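# Move steel plate from bench onto grinder magnetic chuck

## Task

Lift the steel plate off the bench and set it down lying flat on the grinder's magnetic chuck so that no edge of the plate sticks out past the chuck; dropping it from any real height counts as failure.

## Robot and tools

Robot: two arms, left_arm and right_arm, each ending in a two-finger gripper. The fingers point along the gripper's +z axis and spread along its y axis. The reported hand position is the spot between the finger pads, roughly 1 cm short of the tips. Calibrated bases in the scene frame: left_arm at (+0.030, +0.280, +0.022) m, quat_wxyz (+1.000, 0, 0, -0.013); right_arm at (+0.046, -0.282, +0.002) m, quat_wxyz (+1.000, 0, 0, +0.029). A camera stand sits behind the arms.

Frames: the scene frame has its origin at table-top height, halfway between the nominal bases, +z up, +x out across the table, and left_arm on the +y side (arm names do not match image sides). Absolute hand poses, velocities and reported positions use the scene frame. Every offset you send is measured along the axes of that arm's own current Hand target. Printed positions and orientations may be wrong by a few centimetres, more when reaching far.

The 14-number row: one flat list covering both arms, always 14 values in [-1, 1]: dx, dy, dz, rx, ry, rz, opening for left_arm, then the same seven for right_arm. The first six per arm are an offset from that arm's Hand target as it stood when the action or move began, not an absolute pose. Scale: 1.0 equals 0.6 m for dx/dy/dz and 180 degrees for the rotation; rx, ry, rz form a single rotation vector. Opening is absolute: +1 fully open (0.094 m), -1 closed. Sending all six pose values as 0 re-requests the current Hand target; a 0 in the opening slot is a real command (half open), so repeat the current opening to leave a gripper alone.

execute_actions(actions, cameras): actions is a list of actions; each action is a table of up to 15 rows (each row one 1/30 s step, 14 numbers as above). A shorter table repeats its last row until 15 steps. All rows of an action count from the start pose of that action, and each new action starts from the updated Hand target, so repeating an offset keeps moving. An empty list returns camera images plus the scene number and task. cameras lists names, ["all"], or []; an unknown name invalidates the call.

move(target, speed, blend, opening_speed, grip_force, blocking, cameras): target is one 14-number row or a list of up to 15 rows, every row an offset from the same starting Hand targets. speed is path top speed in m/s (0.002 to 2.9, default 0.25; rotation capped at twice that in rad/s), one value or one per target. blend in metres rounds corners between listed targets; 0 stops at each. opening_speed sets finger speed in scale units per second (0.2 or more); use it slowly on fragile parts. grip_force is pad force in newtons, 10 to 50, one value or one per arm; it persists, and lower values close slowly. blocking=false returns after about 0.5 s while motion continues. Paths are straight, do not avoid obstacles or the other arm, lag behind, and overshoot more when fast or when the arm is nearly stretched. Avoid paths passing near an arm's own base. Faster moves and targets deeper past contact hit harder. The result adds a move: line (done, off_target, moving, held, fault) plus limits such as paced (pose clipped) or held (steps withheld).

wait(seconds 0 to 10): let the scene run holding commands; a running move continues. stop(): brakes a running move. zoom_image(camera, region [x0, y0, x1, y1] pixels, at most 504 by 504): enlarges part of a latest image. finished_scene(scene): give this scene's number; irreversible, and the plate must stay on the chuck without help.

Cameras, each 672x504: cam_head_left, cam_head_right, cam_high, cam_low, cam_left_wrist, cam_right_wrist.

Results: Hand target is the last commanded pose after clipping; the gripper often rests a few cm short because of friction or load, which by itself is not contact. Re-send or add the missing offset. The controller limits orientation to 40 degrees from the measured one per step. grip_measured is the measured finger opening on the command scale; empty it reads slightly wide, and on a hard part under full squeeze slightly narrower than the part. It tracks the command even after contact, so it will not reveal touch. To release, command well above grip_measured. Joint torques include gravity and have offsets and noise; joints 1 to 3 wrap at ±28 N m. Joint velocities reading within noise means the arm is still. Joint ranges (rad): waist -2.618 to 3.054, shoulder 0 to 3.142, elbow 0 to 3.142 (straight at 2.901), wrist pitch ±1.571, wrist yaw ±1.571, wrist roll ±2.094.

Avoid: dropping the plate or releasing it while moving; letting anything leave the table; hard hits on fixed or heavy things; any contact or squeeze between the two arms or grippers (even closing on the other arm's fingers); strain on wrist camera cables; long holds of heavy loads or pushing at unreachable poses, which heat motors (MOTOR HOT at 75 °C, fault fold at 90 °C, arm collapse at 100 °C). A blocked arm keeps pressing until commanded back. The scene keeps running while you think, and loose objects may occasionally get nudged.

Each tool is called after "Emit:" as a command line: name --argument value for each argument, lists and objects as JSON in quotes; but a table of rows of numbers goes row by row, as --pt "numbers of a row", without its own name.

## Session

Emit:
execute_actions --actions '[]'

Scene clock: 0.00 s.
left_arm: end_effector_position=(+0.3055, +0.1228, +0.2160) grip_measured=+1.000 end_effector_quat_wxyz=(+0.306, +0.059, +0.938, -0.154) | right_arm: end_effector_position=(+0.2384, -0.1501, +0.2099) grip_measured=+1.000 end_effector_quat_wxyz=(+0.438, +0.026, +0.875, +0.204)
Joint positions: left_arm=[-0.494 1.122 0.999 -0.75 0.006 -0.397 0.094] | right_arm=[0.875 0.551 0.668 -0.747 0.44 0.765 0.094]
Joint velocities: within noise
Joint torques (N m): no reading
Heat: left arm: 47 °C; right arm: 42 °C.
Hand target: left_arm +0.3077, +0.1223, +0.2238; +0.317, +0.059, +0.933, -0.157 | right_arm +0.2398, -0.1509, +0.2175; +0.447, +0.029, +0.869, +0.208
Tool commands: left_gripper/opening=+1.0 right_gripper/opening=+1.0

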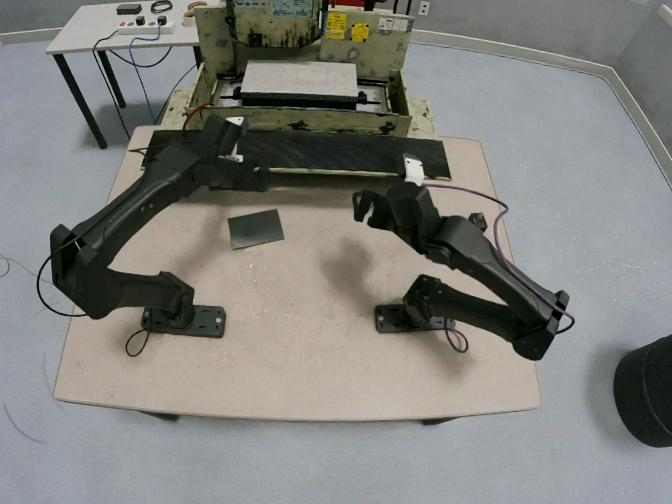

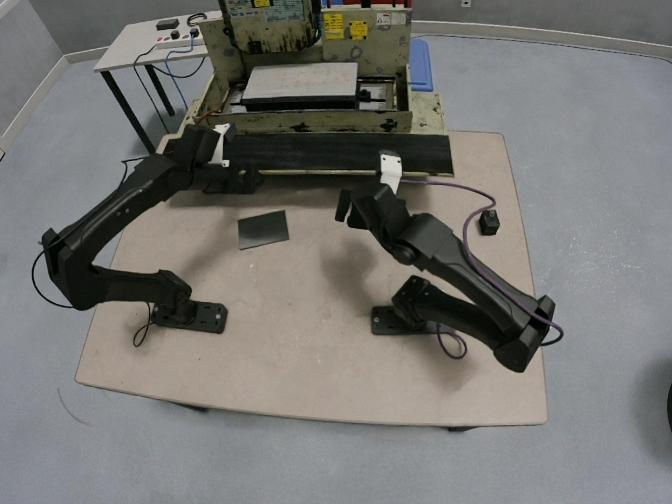

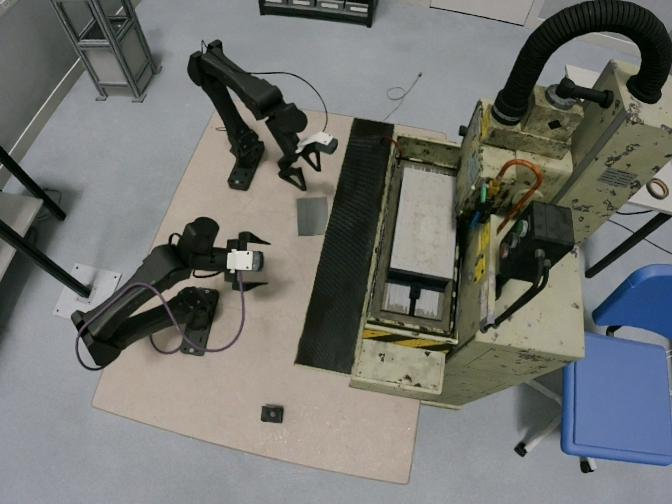

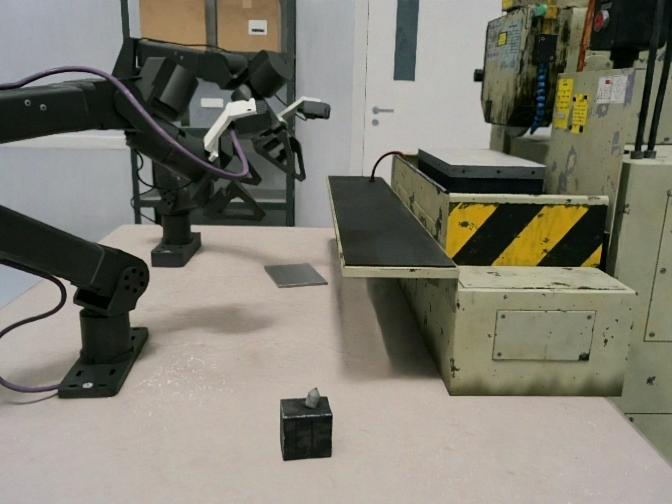

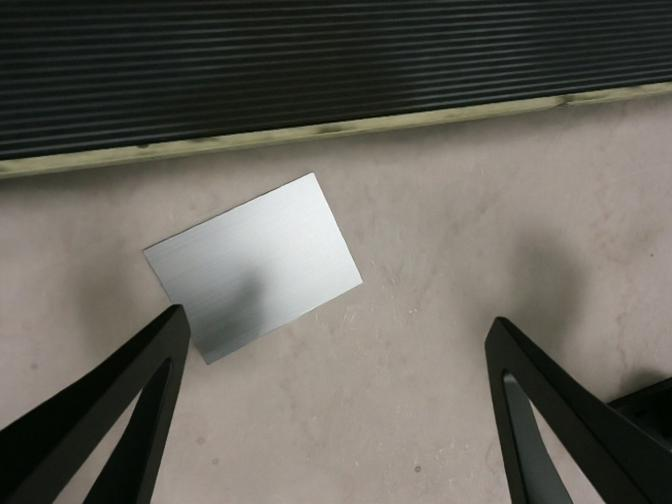

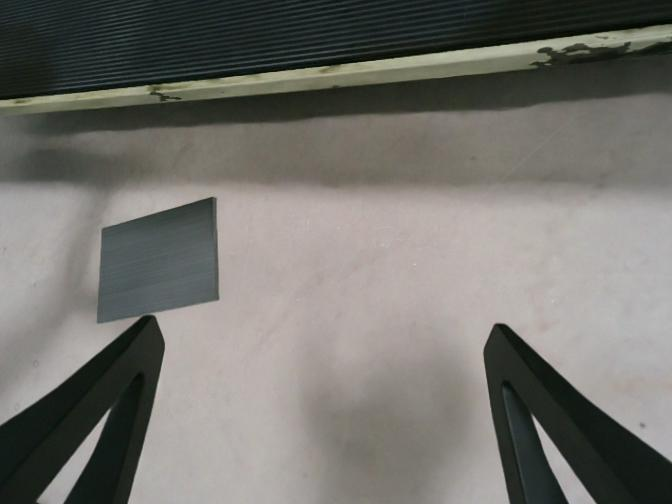

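Emit:
move --target '[-0.002,-0.059,-0.068,-0.102,0.207,-0.038,1,0,0,0,0,0,0,1]' --cameras '["cam_left_wrist","cam_head_left","cam_high","cam_low"]'

Scene clock: 15.23 s.
left_arm: end_effector_position=(+0.2788, +0.1045, +0.2528) grip_measured=+1.000 end_effector_quat_wxyz=(+0.064, +0.004, +0.997, -0.045) | right_arm: end_effector_position=(+0.2384, -0.1501, +0.2099) grip_measured=+1.000 end_effector_quat_wxyz=(+0.438, +0.026, +0.875, +0.204)
Joint positions: left_arm=[-0.593 1.617 1.768 -1.565 -0.002 -0.613 0.094] | right_arm=[0.875 0.551 0.668 -0.747 0.44 0.765 0.094]
Joint torques (N m): left_arm=[-0.64 -7.42 7.45 0.49 0.02 -0.1] | right_arm=[0.02 0.23 6.8 1.84 0.3 -0.02]
Heat: left arm: 49 °C; right arm: 44 °C.
Hand target: left_arm +0.2778, +0.1024, +0.2640; -0.001, +0.001, +1.000, +0.000 | right_arm +0.2398, -0.1509, +0.2175; +0.447, +0.029, +0.869, +0.208
Off the commanded pose: left_arm 0.012 m, 9 deg | right_arm 0.008 m, 1 deg.
joint sent to its limit (left arm) — joint 4 (wrist pitch), lower limit. The joint targets are off in orientation, not in position.
move: off_target (left_arm)
Images, in order (width x height): cam_head_left 672x504, cam_high 672x504, cam_low 672x504, cam_left_wrist 672x504.

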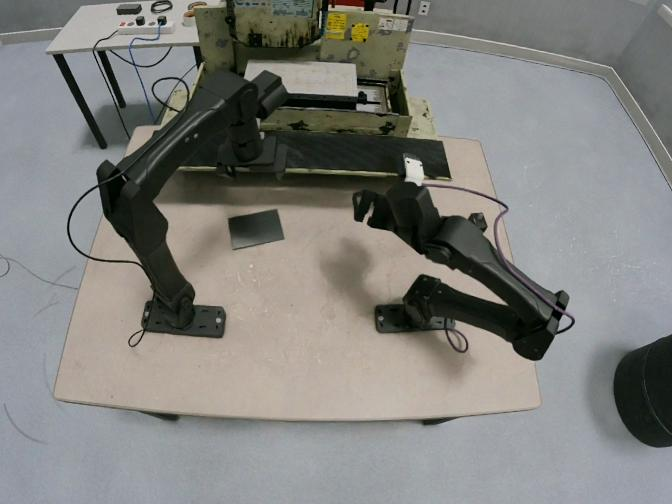

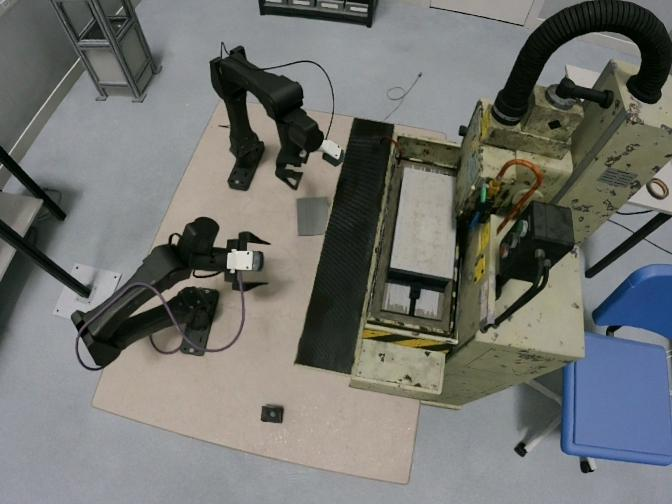

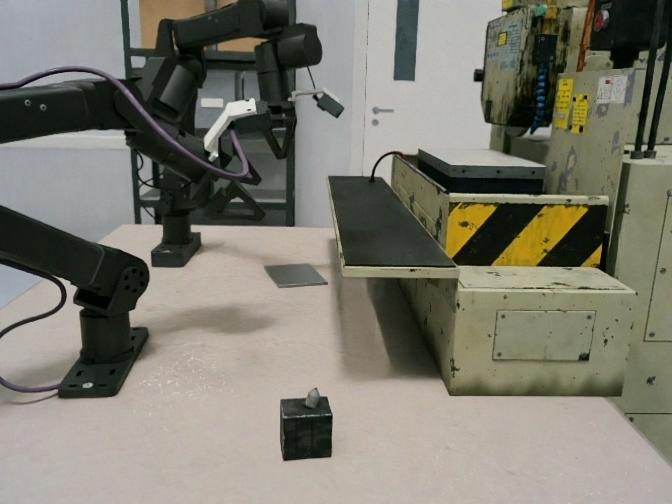

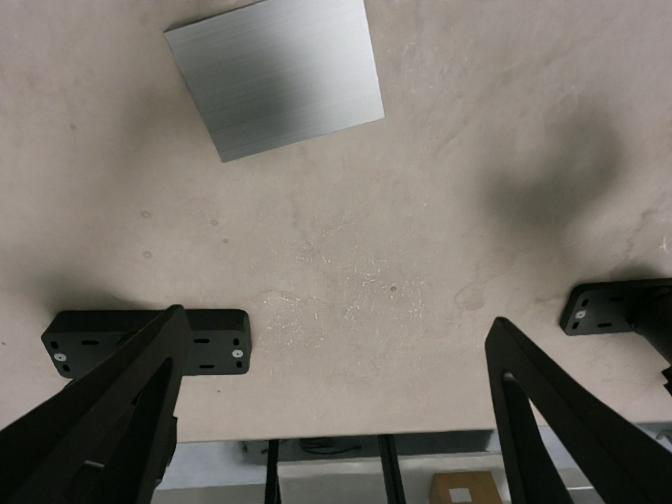

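Emit:
move --target '[-0.05,0.013,0.03,0,0,0.444,1,0,0,0,0,0,0,1]' --cameras '["cam_left_wrist","cam_right_wrist","cam_head_left","cam_high","cam_low"]'

Scene clock: 35.33 s.
left_arm: end_effector_position=(+0.3031, +0.1109, +0.2420) grip_measured=+1.000 end_effector_quat_wxyz=(+0.060, +0.639, +0.767, +0.007) | right_arm: end_effector_position=(+0.2384, -0.1501, +0.2099) grip_measured=+1.000 end_effector_quat_wxyz=(+0.438, +0.026, +0.875, +0.204)
Joint positions: left_arm=[-0.531 1.703 1.822 -1.569 0.003 0.832 0.094] | right_arm=[0.875 0.551 0.668 -0.747 0.44 0.765 0.094]
Joint torques (N m): left_arm=[0.38 -6.08 7.47 0.45 -0.05 0.03] | right_arm=[0.12 0.38 6.91 1.84 0.28 -0.04]
Heat: left arm: 49 °C; right arm: 45 °C.
Hand target: left_arm +0.3078, +0.1102, +0.2460; -0.001, +0.643, +0.766, -0.001 | right_arm +0.2398, -0.1509, +0.2175; +0.447, +0.029, +0.869, +0.208
Off the commanded pose: left_arm 0.006 m, 7 deg | right_arm 0.008 m, 1 deg.
joint sent to its limit (left arm) — joint 4 (wrist pitch), lower limit. The joint targets are off in orientation, not in position.
move: off_target (left_arm)
Images, in order (width x height): cam_head_left 672x504, cam_high 672x504, cam_low 672x504, cam_left_wrist 672x504, cam_right_wrist 672x504.

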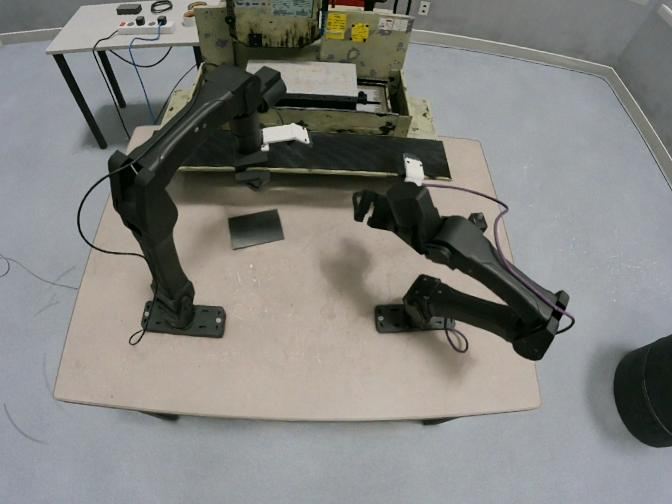

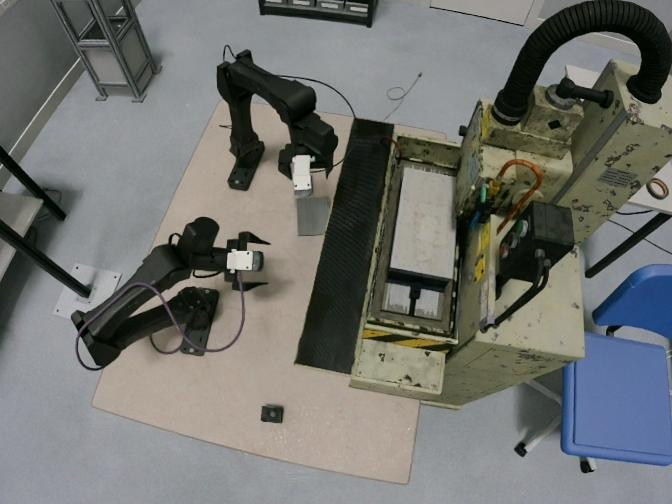

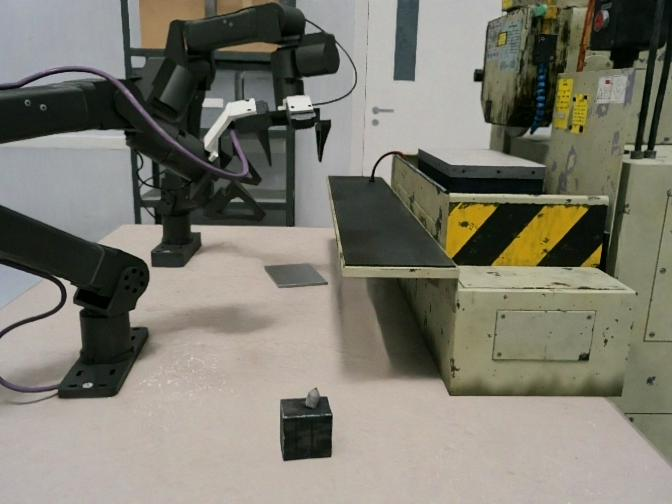

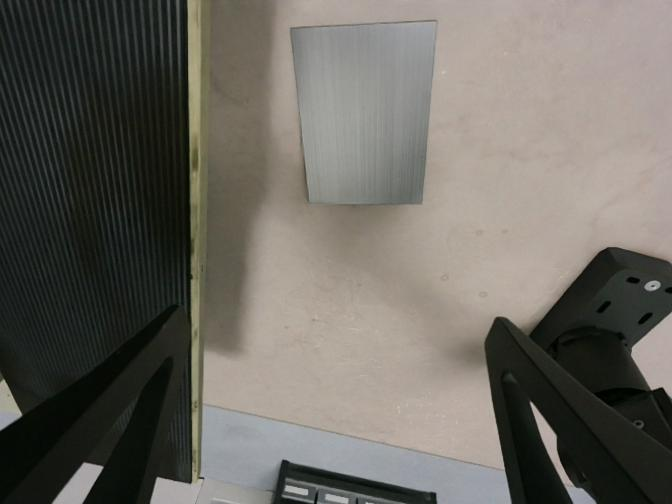

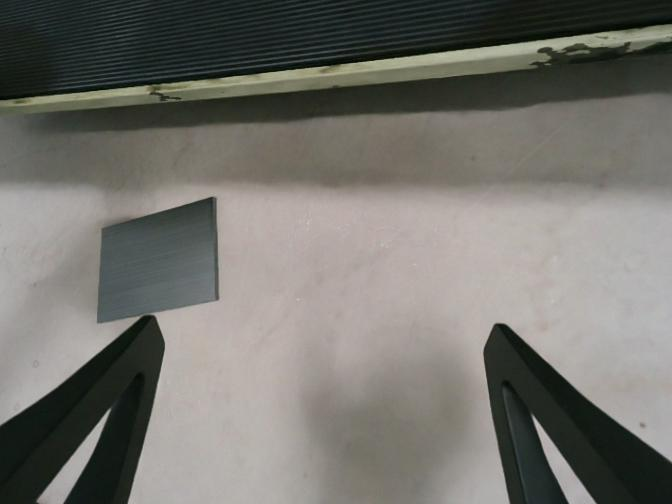

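Emit:
zoom_image --camera "cam_low" --region '[180, 60, 480, 300]'

Emit:
zoom_image --camera "cam_high" --region '[190, 30, 480, 380]'

Scaled by 1.680 from the camera's 672x504 image, which has a finer 960x720 frame.

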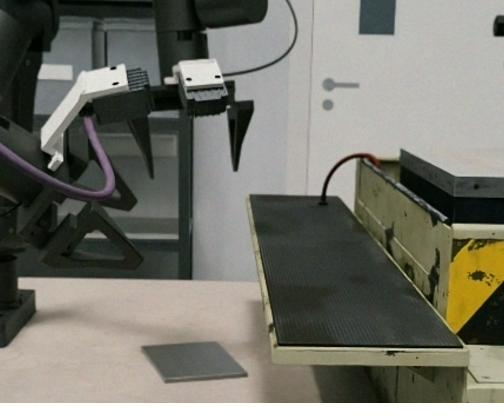

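Scaled by 1.440 from the camera's 672x504 image, which has a finer 960x720 frame.

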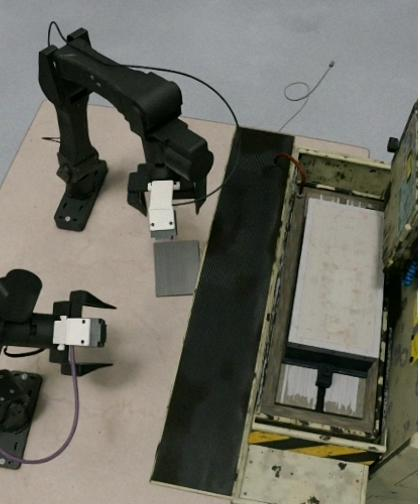

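Emit:
move --target '[-0.01,-0.041,0.177,0,0,0,1,0,0,0,0,0,0,1]' --speed 0.15 --cameras '["cam_left_wrist","cam_head_left","cam_low","cam_high"]'

Scene clock: 83.30 s.
left_arm: end_effector_position=(+0.2833, +0.1028, +0.1432) grip_measured=+1.000 end_effector_quat_wxyz=(-0.002, +0.645, +0.764, +0.000) | right_arm: end_effector_position=(+0.2384, -0.1501, +0.2099) grip_measured=+1.000 end_effector_quat_wxyz=(+0.438, +0.026, +0.875, +0.204)
Joint positions: left_arm=[-0.589 1.716 1.444 -1.304 0 0.787 0.094] | right_arm=[0.875 0.551 0.668 -0.747 0.44 0.765 0.094]
Joint torques (N m): left_arm=[-0.54 -6.83 5.27 0.4 0.01 -0.15] | right_arm=[0.03 0.25 6.76 1.86 0.31 -0.02]
Heat: left arm: 48 °C; right arm: 45 °C.
Hand target: left_arm +0.2844, +0.0999, +0.1399; -0.001, +0.643, +0.766, -0.001 | right_arm +0.2398, -0.1509, +0.2175; +0.447, +0.029, +0.869, +0.208
Off the commanded pose: left_arm 0.005 m, 0 deg | right_arm 0.008 m, 1 deg.
move: done
Images, in order (width x height): cam_head_left 672x504, cam_high 672x504, cam_low 672x504, cam_left_wrist 672x504.

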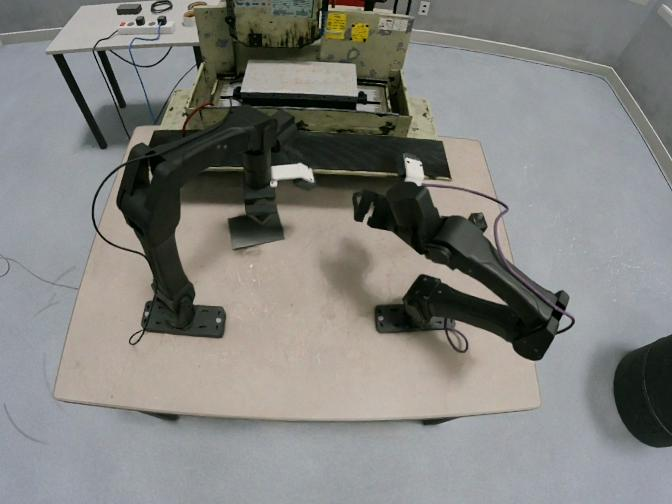

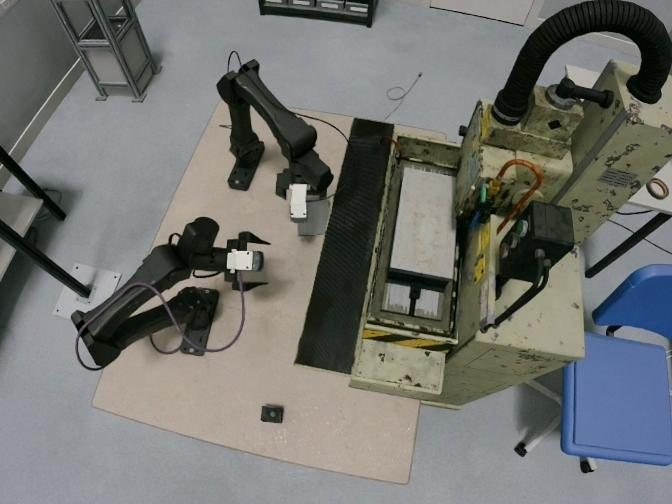

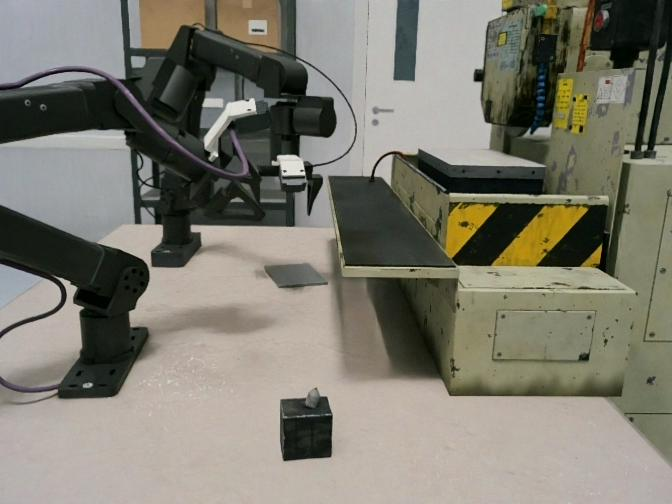

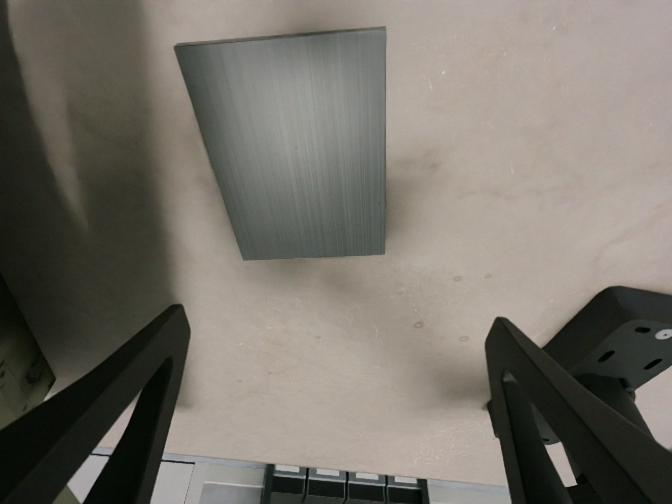

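Emit:
move --target '[0,0,0.177,0,0,-0.028,1,0,0,0,0,0,0,1]' --speed 0.15 --cameras '["cam_left_wrist","cam_head_left","cam_low","cam_head_right"]'

Scene clock: 99.73 s.
left_arm: end_effector_position=(+0.2836, +0.1026, +0.0381) grip_measured=+1.000 end_effector_quat_wxyz=(-0.003, +0.612, +0.791, +0.000) | right_arm: end_effector_position=(+0.2384, -0.1501, +0.2099) grip_measured=+1.000 end_effector_quat_wxyz=(+0.438, +0.026, +0.875, +0.204)
Joint positions: left_arm=[-0.589 1.812 1.128 -0.893 0 0.702 0.094] | right_arm=[0.875 0.551 0.668 -0.747 0.44 0.765 0.094]
Joint torques (N m): left_arm=[-0.54 -6.95 4.79 0.45 0.01 -0.17] | right_arm=[0.06 0.35 6.91 1.8 0.3 -0.06]
Heat: left arm: 48 °C; right arm: 45 °C.
Hand target: left_arm +0.2843, +0.1000, +0.0337; -0.001, +0.609, +0.794, -0.001 | right_arm +0.2398, -0.1509, +0.2175; +0.447, +0.029, +0.869, +0.208
Off the commanded pose: left_arm 0.005 m, 1 deg | right_arm 0.008 m, 1 deg.
move: done
Images, in order (width x height): cam_head_left 672x504, cam_head_right 672x504, cam_low 672x504, cam_left_wrist 672x504.

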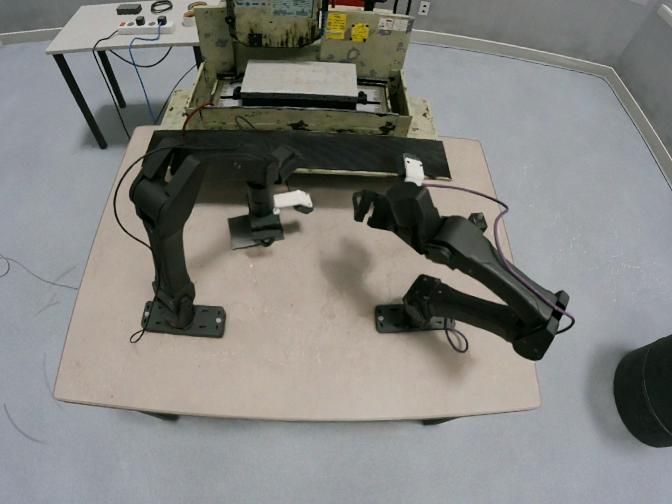

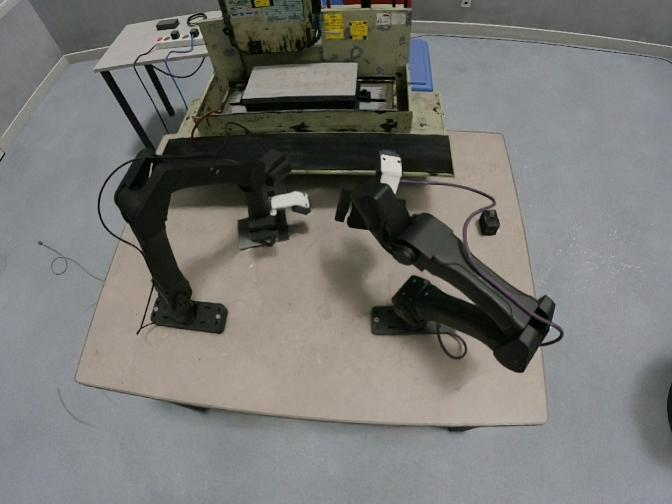

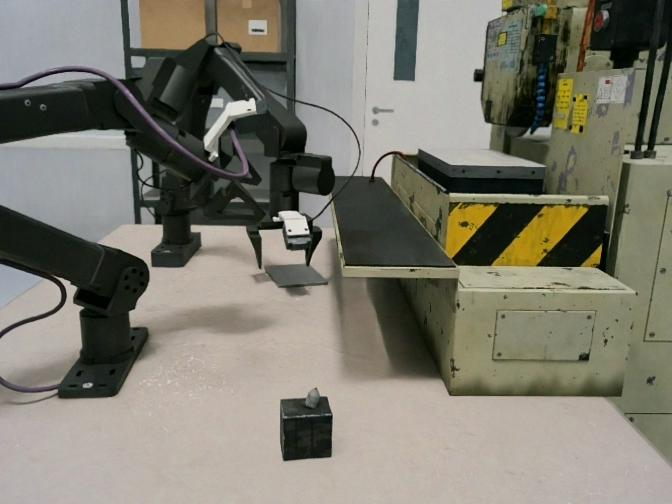

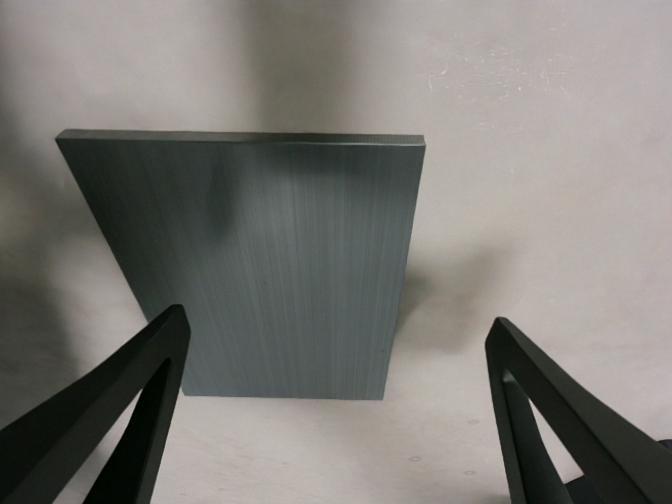

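Emit:
move --target '[0,0,0.026,0,0,0.0,1,0,0,0,0,0,0,1]' --speed 0.1 --cameras '["cam_left_wrist","cam_low"]'

Emit:
zoom_image --camera "cam_low" --region '[220, 180, 380, 300]'

Scene clock: 116.30 s.
left_arm: end_effector_position=(+0.2849, +0.1017, +0.0239) grip_measured=+1.000 end_effector_quat_wxyz=(+0.001, +0.611, +0.792, +0.000) | right_arm: end_effector_position=(+0.2384, -0.1501, +0.2099) grip_measured=+1.000 end_effector_quat_wxyz=(+0.438, +0.026, +0.875, +0.204)
Joint positions: left_arm=[-0.589 1.836 1.098 -0.831 0 0.699 0.094] | right_arm=[0.875 0.551 0.668 -0.747 0.44 0.765 0.094]
Joint torques (N m): left_arm=[-0.54 -6.75 4.51 0.41 0.01 -0.15] | right_arm=[-0.03 0.18 6.9 1.84 0.31 -0.05]
Heat: left arm: 47 °C; right arm: 45 °C.
Hand target: left_arm +0.2842, +0.1000, +0.0180; -0.001, +0.608, +0.794, -0.001 | right_arm +0.2398, -0.1509, +0.2175; +0.447, +0.029, +0.869, +0.208
Off the commanded pose: left_arm 0.006 m, 0 deg | right_arm 0.008 m, 1 deg.
move: done
Images, in order (width x height): cam_low 672x504, cam_left_wrist 672x504.

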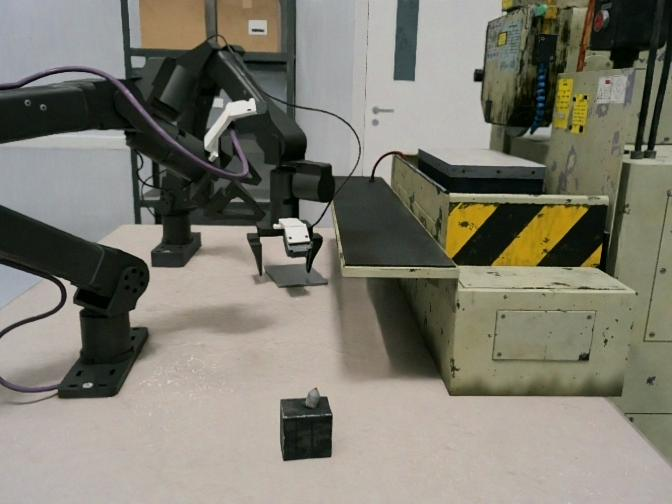

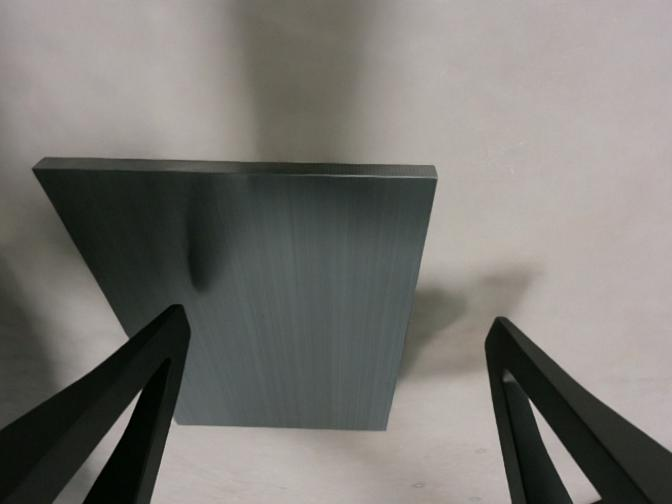

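Scaled by 3.150 from the camera's 672x504 image, which has a finer 960x720 frame.

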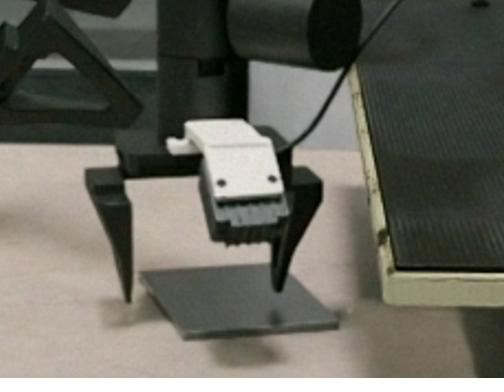

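Emit:
move --target '[0,0.042,0.008,0,0,0.0,1,0,0,0,0,0,0,1]' --speed 0.06 --cameras '["cam_left_wrist","cam_low","cam_head_right"]'

Emit:
zoom_image --camera "cam_low" --region '[220, 180, 380, 300]'

Emit:
zoom_image --camera "cam_head_right" --region '[180, 120, 360, 280]'

Scene clock: 152.30 s.
left_arm: end_effector_position=(+0.2962, +0.1022, +0.0211) grip_measured=+1.000 end_effector_quat_wxyz=(+0.001, +0.620, +0.785, +0.001) | right_arm: end_effector_position=(+0.2384, -0.1501, +0.2099) grip_measured=+1.000 end_effector_quat_wxyz=(+0.438, +0.026, +0.875, +0.204)
Joint positions: left_arm=[-0.568 1.872 1.133 -0.83 -0.002 0.741 0.094] | right_arm=[0.875 0.551 0.668 -0.747 0.44 0.765 0.094]
Joint torques (N m): left_arm=[3.02 -4.71 6.76 0.43 0.03 0.04] | right_arm=[-0.01 0.31 6.75 1.86 0.28 -0.03]
Heat: left arm: 47 °C; right arm: 45 °C.
Hand target: left_arm +0.3085, +0.1064, +0.0132; -0.001, +0.609, +0.793, -0.001 | right_arm +0.2398, -0.1509, +0.2175; +0.447, +0.029, +0.869, +0.208
Off the commanded pose: left_arm 0.015 m, 2 deg | right_arm 0.008 m, 1 deg.
move: off_target (left_arm)
Images, in order (width x height): cam_head_right 672x504, cam_low 672x504, cam_left_wrist 672x504.

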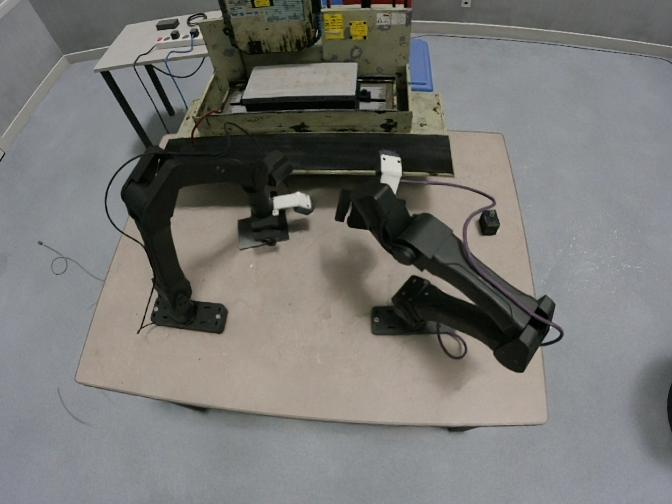

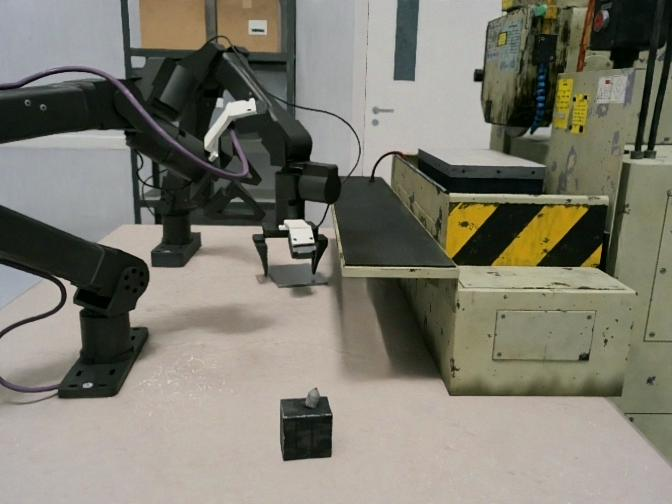

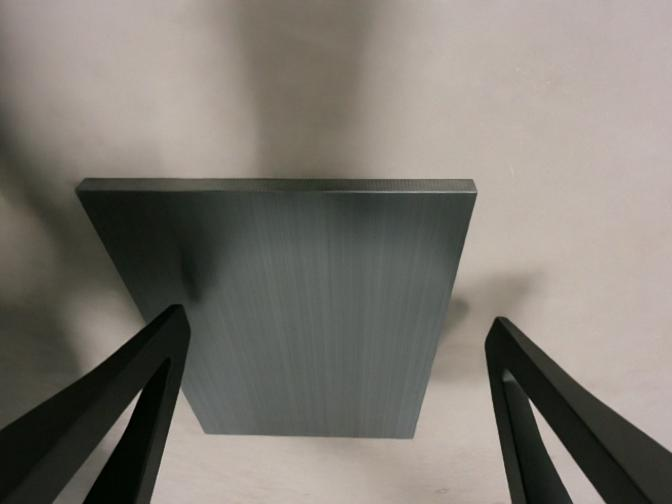

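Scaled by 3.150 from the camera's 672x504 image, which has a finer 960x720 frame.

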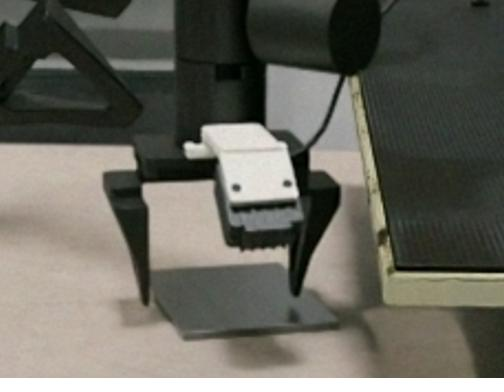

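Scaled by 2.800 from the camera's 672x504 image, which has a finer 960x720 frame.

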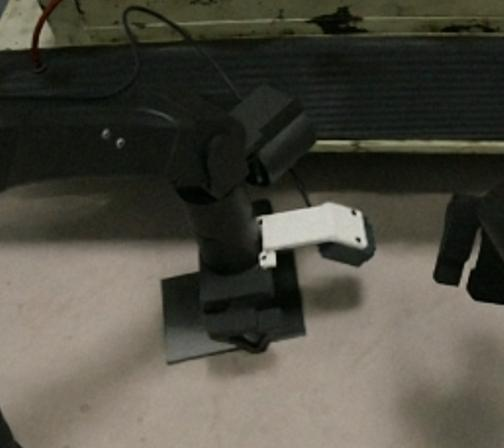

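Emit:
move --target '[0,-0.055,-0.02,0,0,0.0,1,0,0,0,0,0,0,1]' --speed 0.1 --cameras '["cam_left_wrist","cam_low"]'

Scene clock: 158.00 s.
left_arm: end_effector_position=(+0.2777, +0.0990, +0.0182) grip_measured=+1.000 end_effector_quat_wxyz=(-0.010, +0.613, +0.790, +0.001) | right_arm: end_effector_position=(+0.2384, -0.1501, +0.2099) grip_measured=+1.000 end_effector_quat_wxyz=(+0.438, +0.026, +0.875, +0.204)
Joint positions: left_arm=[-0.611 1.851 1.09 -0.83 -0.003 0.681 0.094] | right_arm=[0.875 0.551 0.668 -0.747 0.44 0.765 0.094]
Joint torques (N m): left_arm=[-0.24 -10.86 4.45 0.19 0.04 -0.14] | right_arm=[-0.12 0.18 6.9 1.86 0.32 -0.04]
Heat: left arm: 46 °C; right arm: 45 °C.
Hand target: left_arm +0.2768, +0.0979, +0.0253; -0.001, +0.609, +0.793, -0.001 | right_arm +0.2398, -0.1509, +0.2175; +0.447, +0.029, +0.869, +0.208
Off the commanded pose: left_arm 0.007 m, 1 deg | right_arm 0.008 m, 1 deg.
move: done
Images, in order (width x height): cam_low 672x504, cam_left_wrist 672x504.

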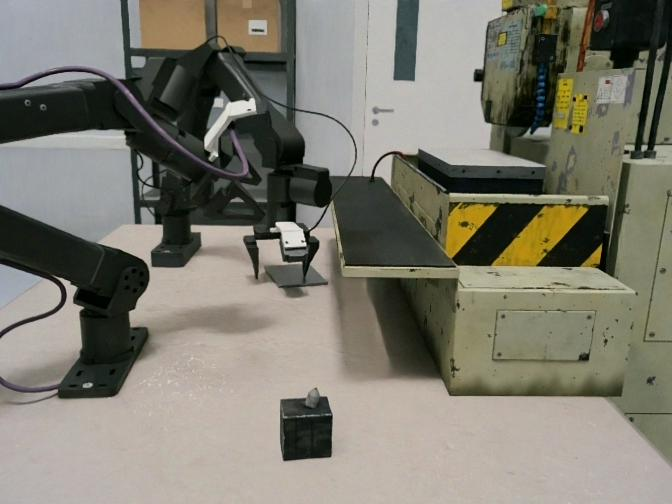

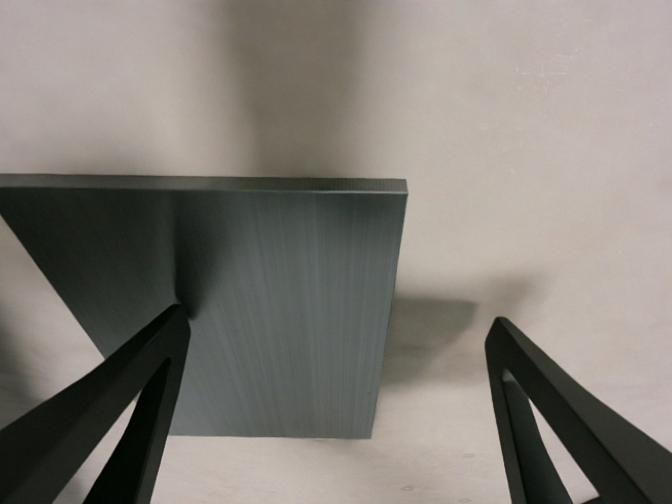

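Emit:
move --pt "0 0 -0.167 0 0 0 1 0 0 0 0 0 0 1" --pt "0.218 0.055 -0.108 -0.196 -0.196 -0.473 -1 0 0 0 0 0 0 -1" --blend 0.02 --cameras '["cam_low"]'

Emit:
move --target '[0,0,0,0,0,0,-1,0.142,0.163,0.325,0.053,0.068,-0.121,-1]' --cameras '["all"]'

Scene clock: 189.37 s.
left_arm: end_effector_position=(+0.2731, +0.2309, +0.0875) grip_measured=-0.993 end_effector_quat_wxyz=(+0.368, -0.116, +0.922, +0.047) | right_arm: end_effector_position=(+0.2384, -0.1501, +0.2099) grip_measured=-0.994 end_effector_quat_wxyz=(+0.438, +0.026, +0.875, +0.204)
Joint positions: left_arm=[-0.562 0.965 0.403 -0.445 -0.539 -0.679 0] | right_arm=[0.875 0.551 0.668 -0.747 0.44 0.765 0]
Joint torques (N m): left_arm=[-0.7 -1.62 5.67 1.3 -0.56 -0.13] | right_arm=[-0.05 0.39 6.86 1.84 0.29 -0.04]
Heat: left arm: 46 °C; right arm: 44 °C.
Hand target: left_arm +0.2748, +0.2327, +0.0901; +0.379, -0.123, +0.916, +0.050 | right_arm +0.2398, -0.1509, +0.2175; +0.447, +0.029, +0.869, +0.208
Off the commanded pose: left_arm 0.004 m, 2 deg | right_arm 0.008 m, 1 deg.
move: done
Images, in order (width x height): cam_low 672x504.

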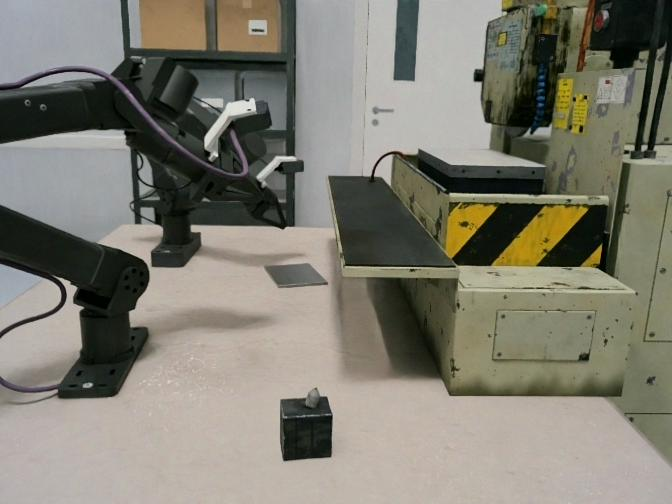

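Scene clock: 191.00 s.
left_arm: end_effector_position=(+0.2731, +0.2309, +0.0875) grip_measured=-0.993 end_effector_quat_wxyz=(+0.368, -0.116, +0.922, +0.047) | right_arm: end_effector_position=(+0.3216, +0.0171, +0.0786) grip_measured=-0.994 end_effector_quat_wxyz=(+0.359, -0.125, +0.924, +0.049)
Joint positions: left_arm=[-0.562 0.965 0.403 -0.445 -0.539 -0.679 0] | right_arm=[0.975 1.668 0.962 -0.281 0.485 0.615 0]
Joint torques (N m): left_arm=[-0.72 -1.62 5.65 1.3 -0.56 -0.14] | right_arm=[0.47 -6.87 7.72 1.51 0.71 -0.14]
Heat: left arm: 46 °C; right arm: 44 °C.
Hand target: left_arm +0.2748, +0.2327, +0.0901; +0.379, -0.123, +0.916, +0.050 | right_arm +0.3298, +0.0237, +0.0901; +0.380, -0.121, +0.916, +0.049
Off the commanded pose: left_arm 0.004 m, 2 deg | right_arm 0.016 m, 3 deg.
move: off_target (right_arm)

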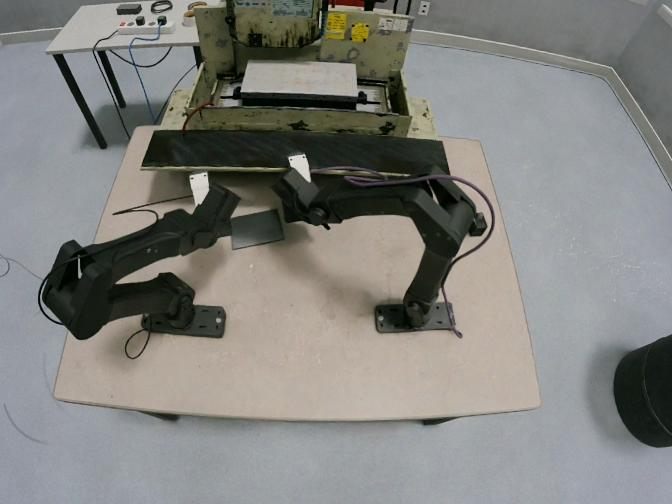

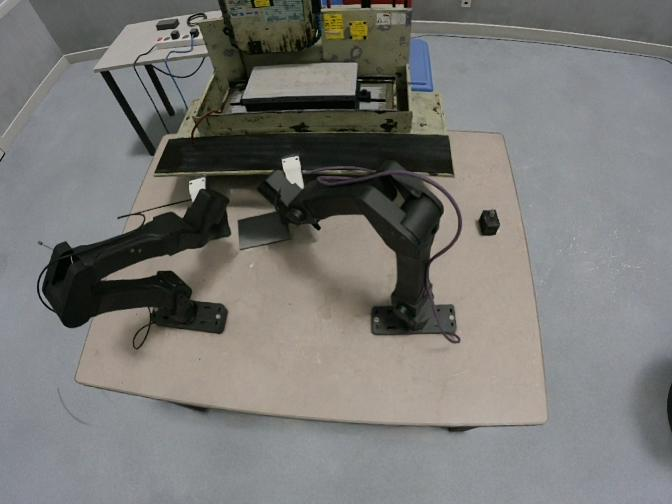

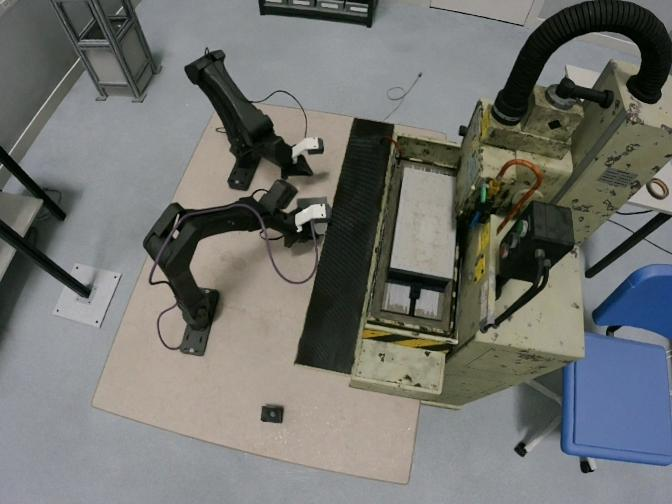

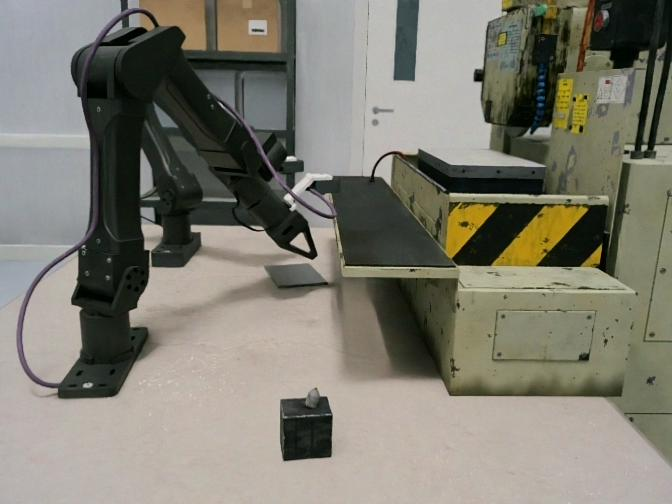

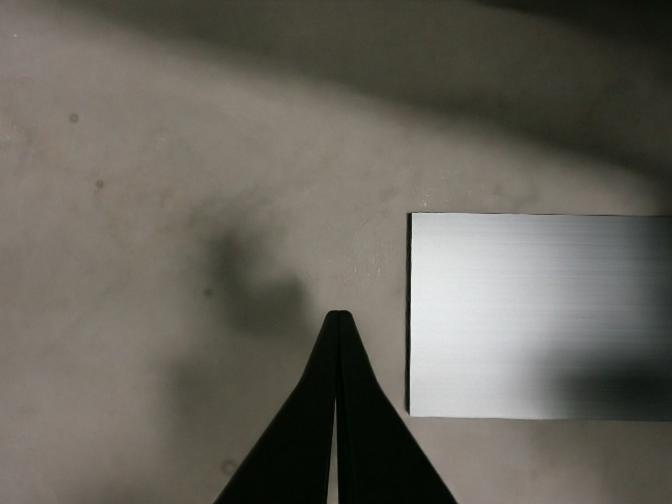

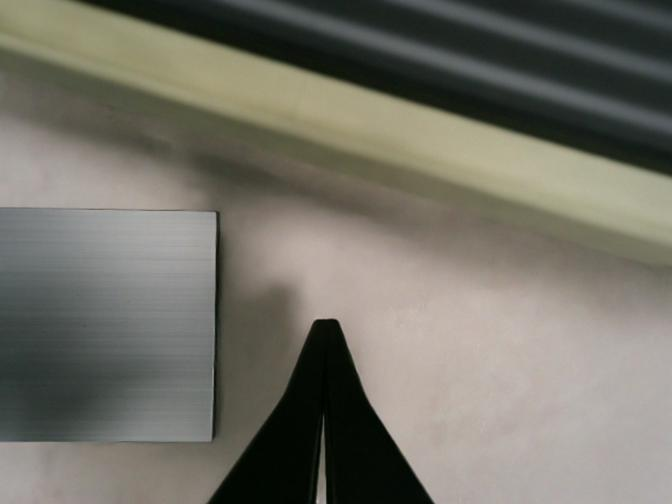

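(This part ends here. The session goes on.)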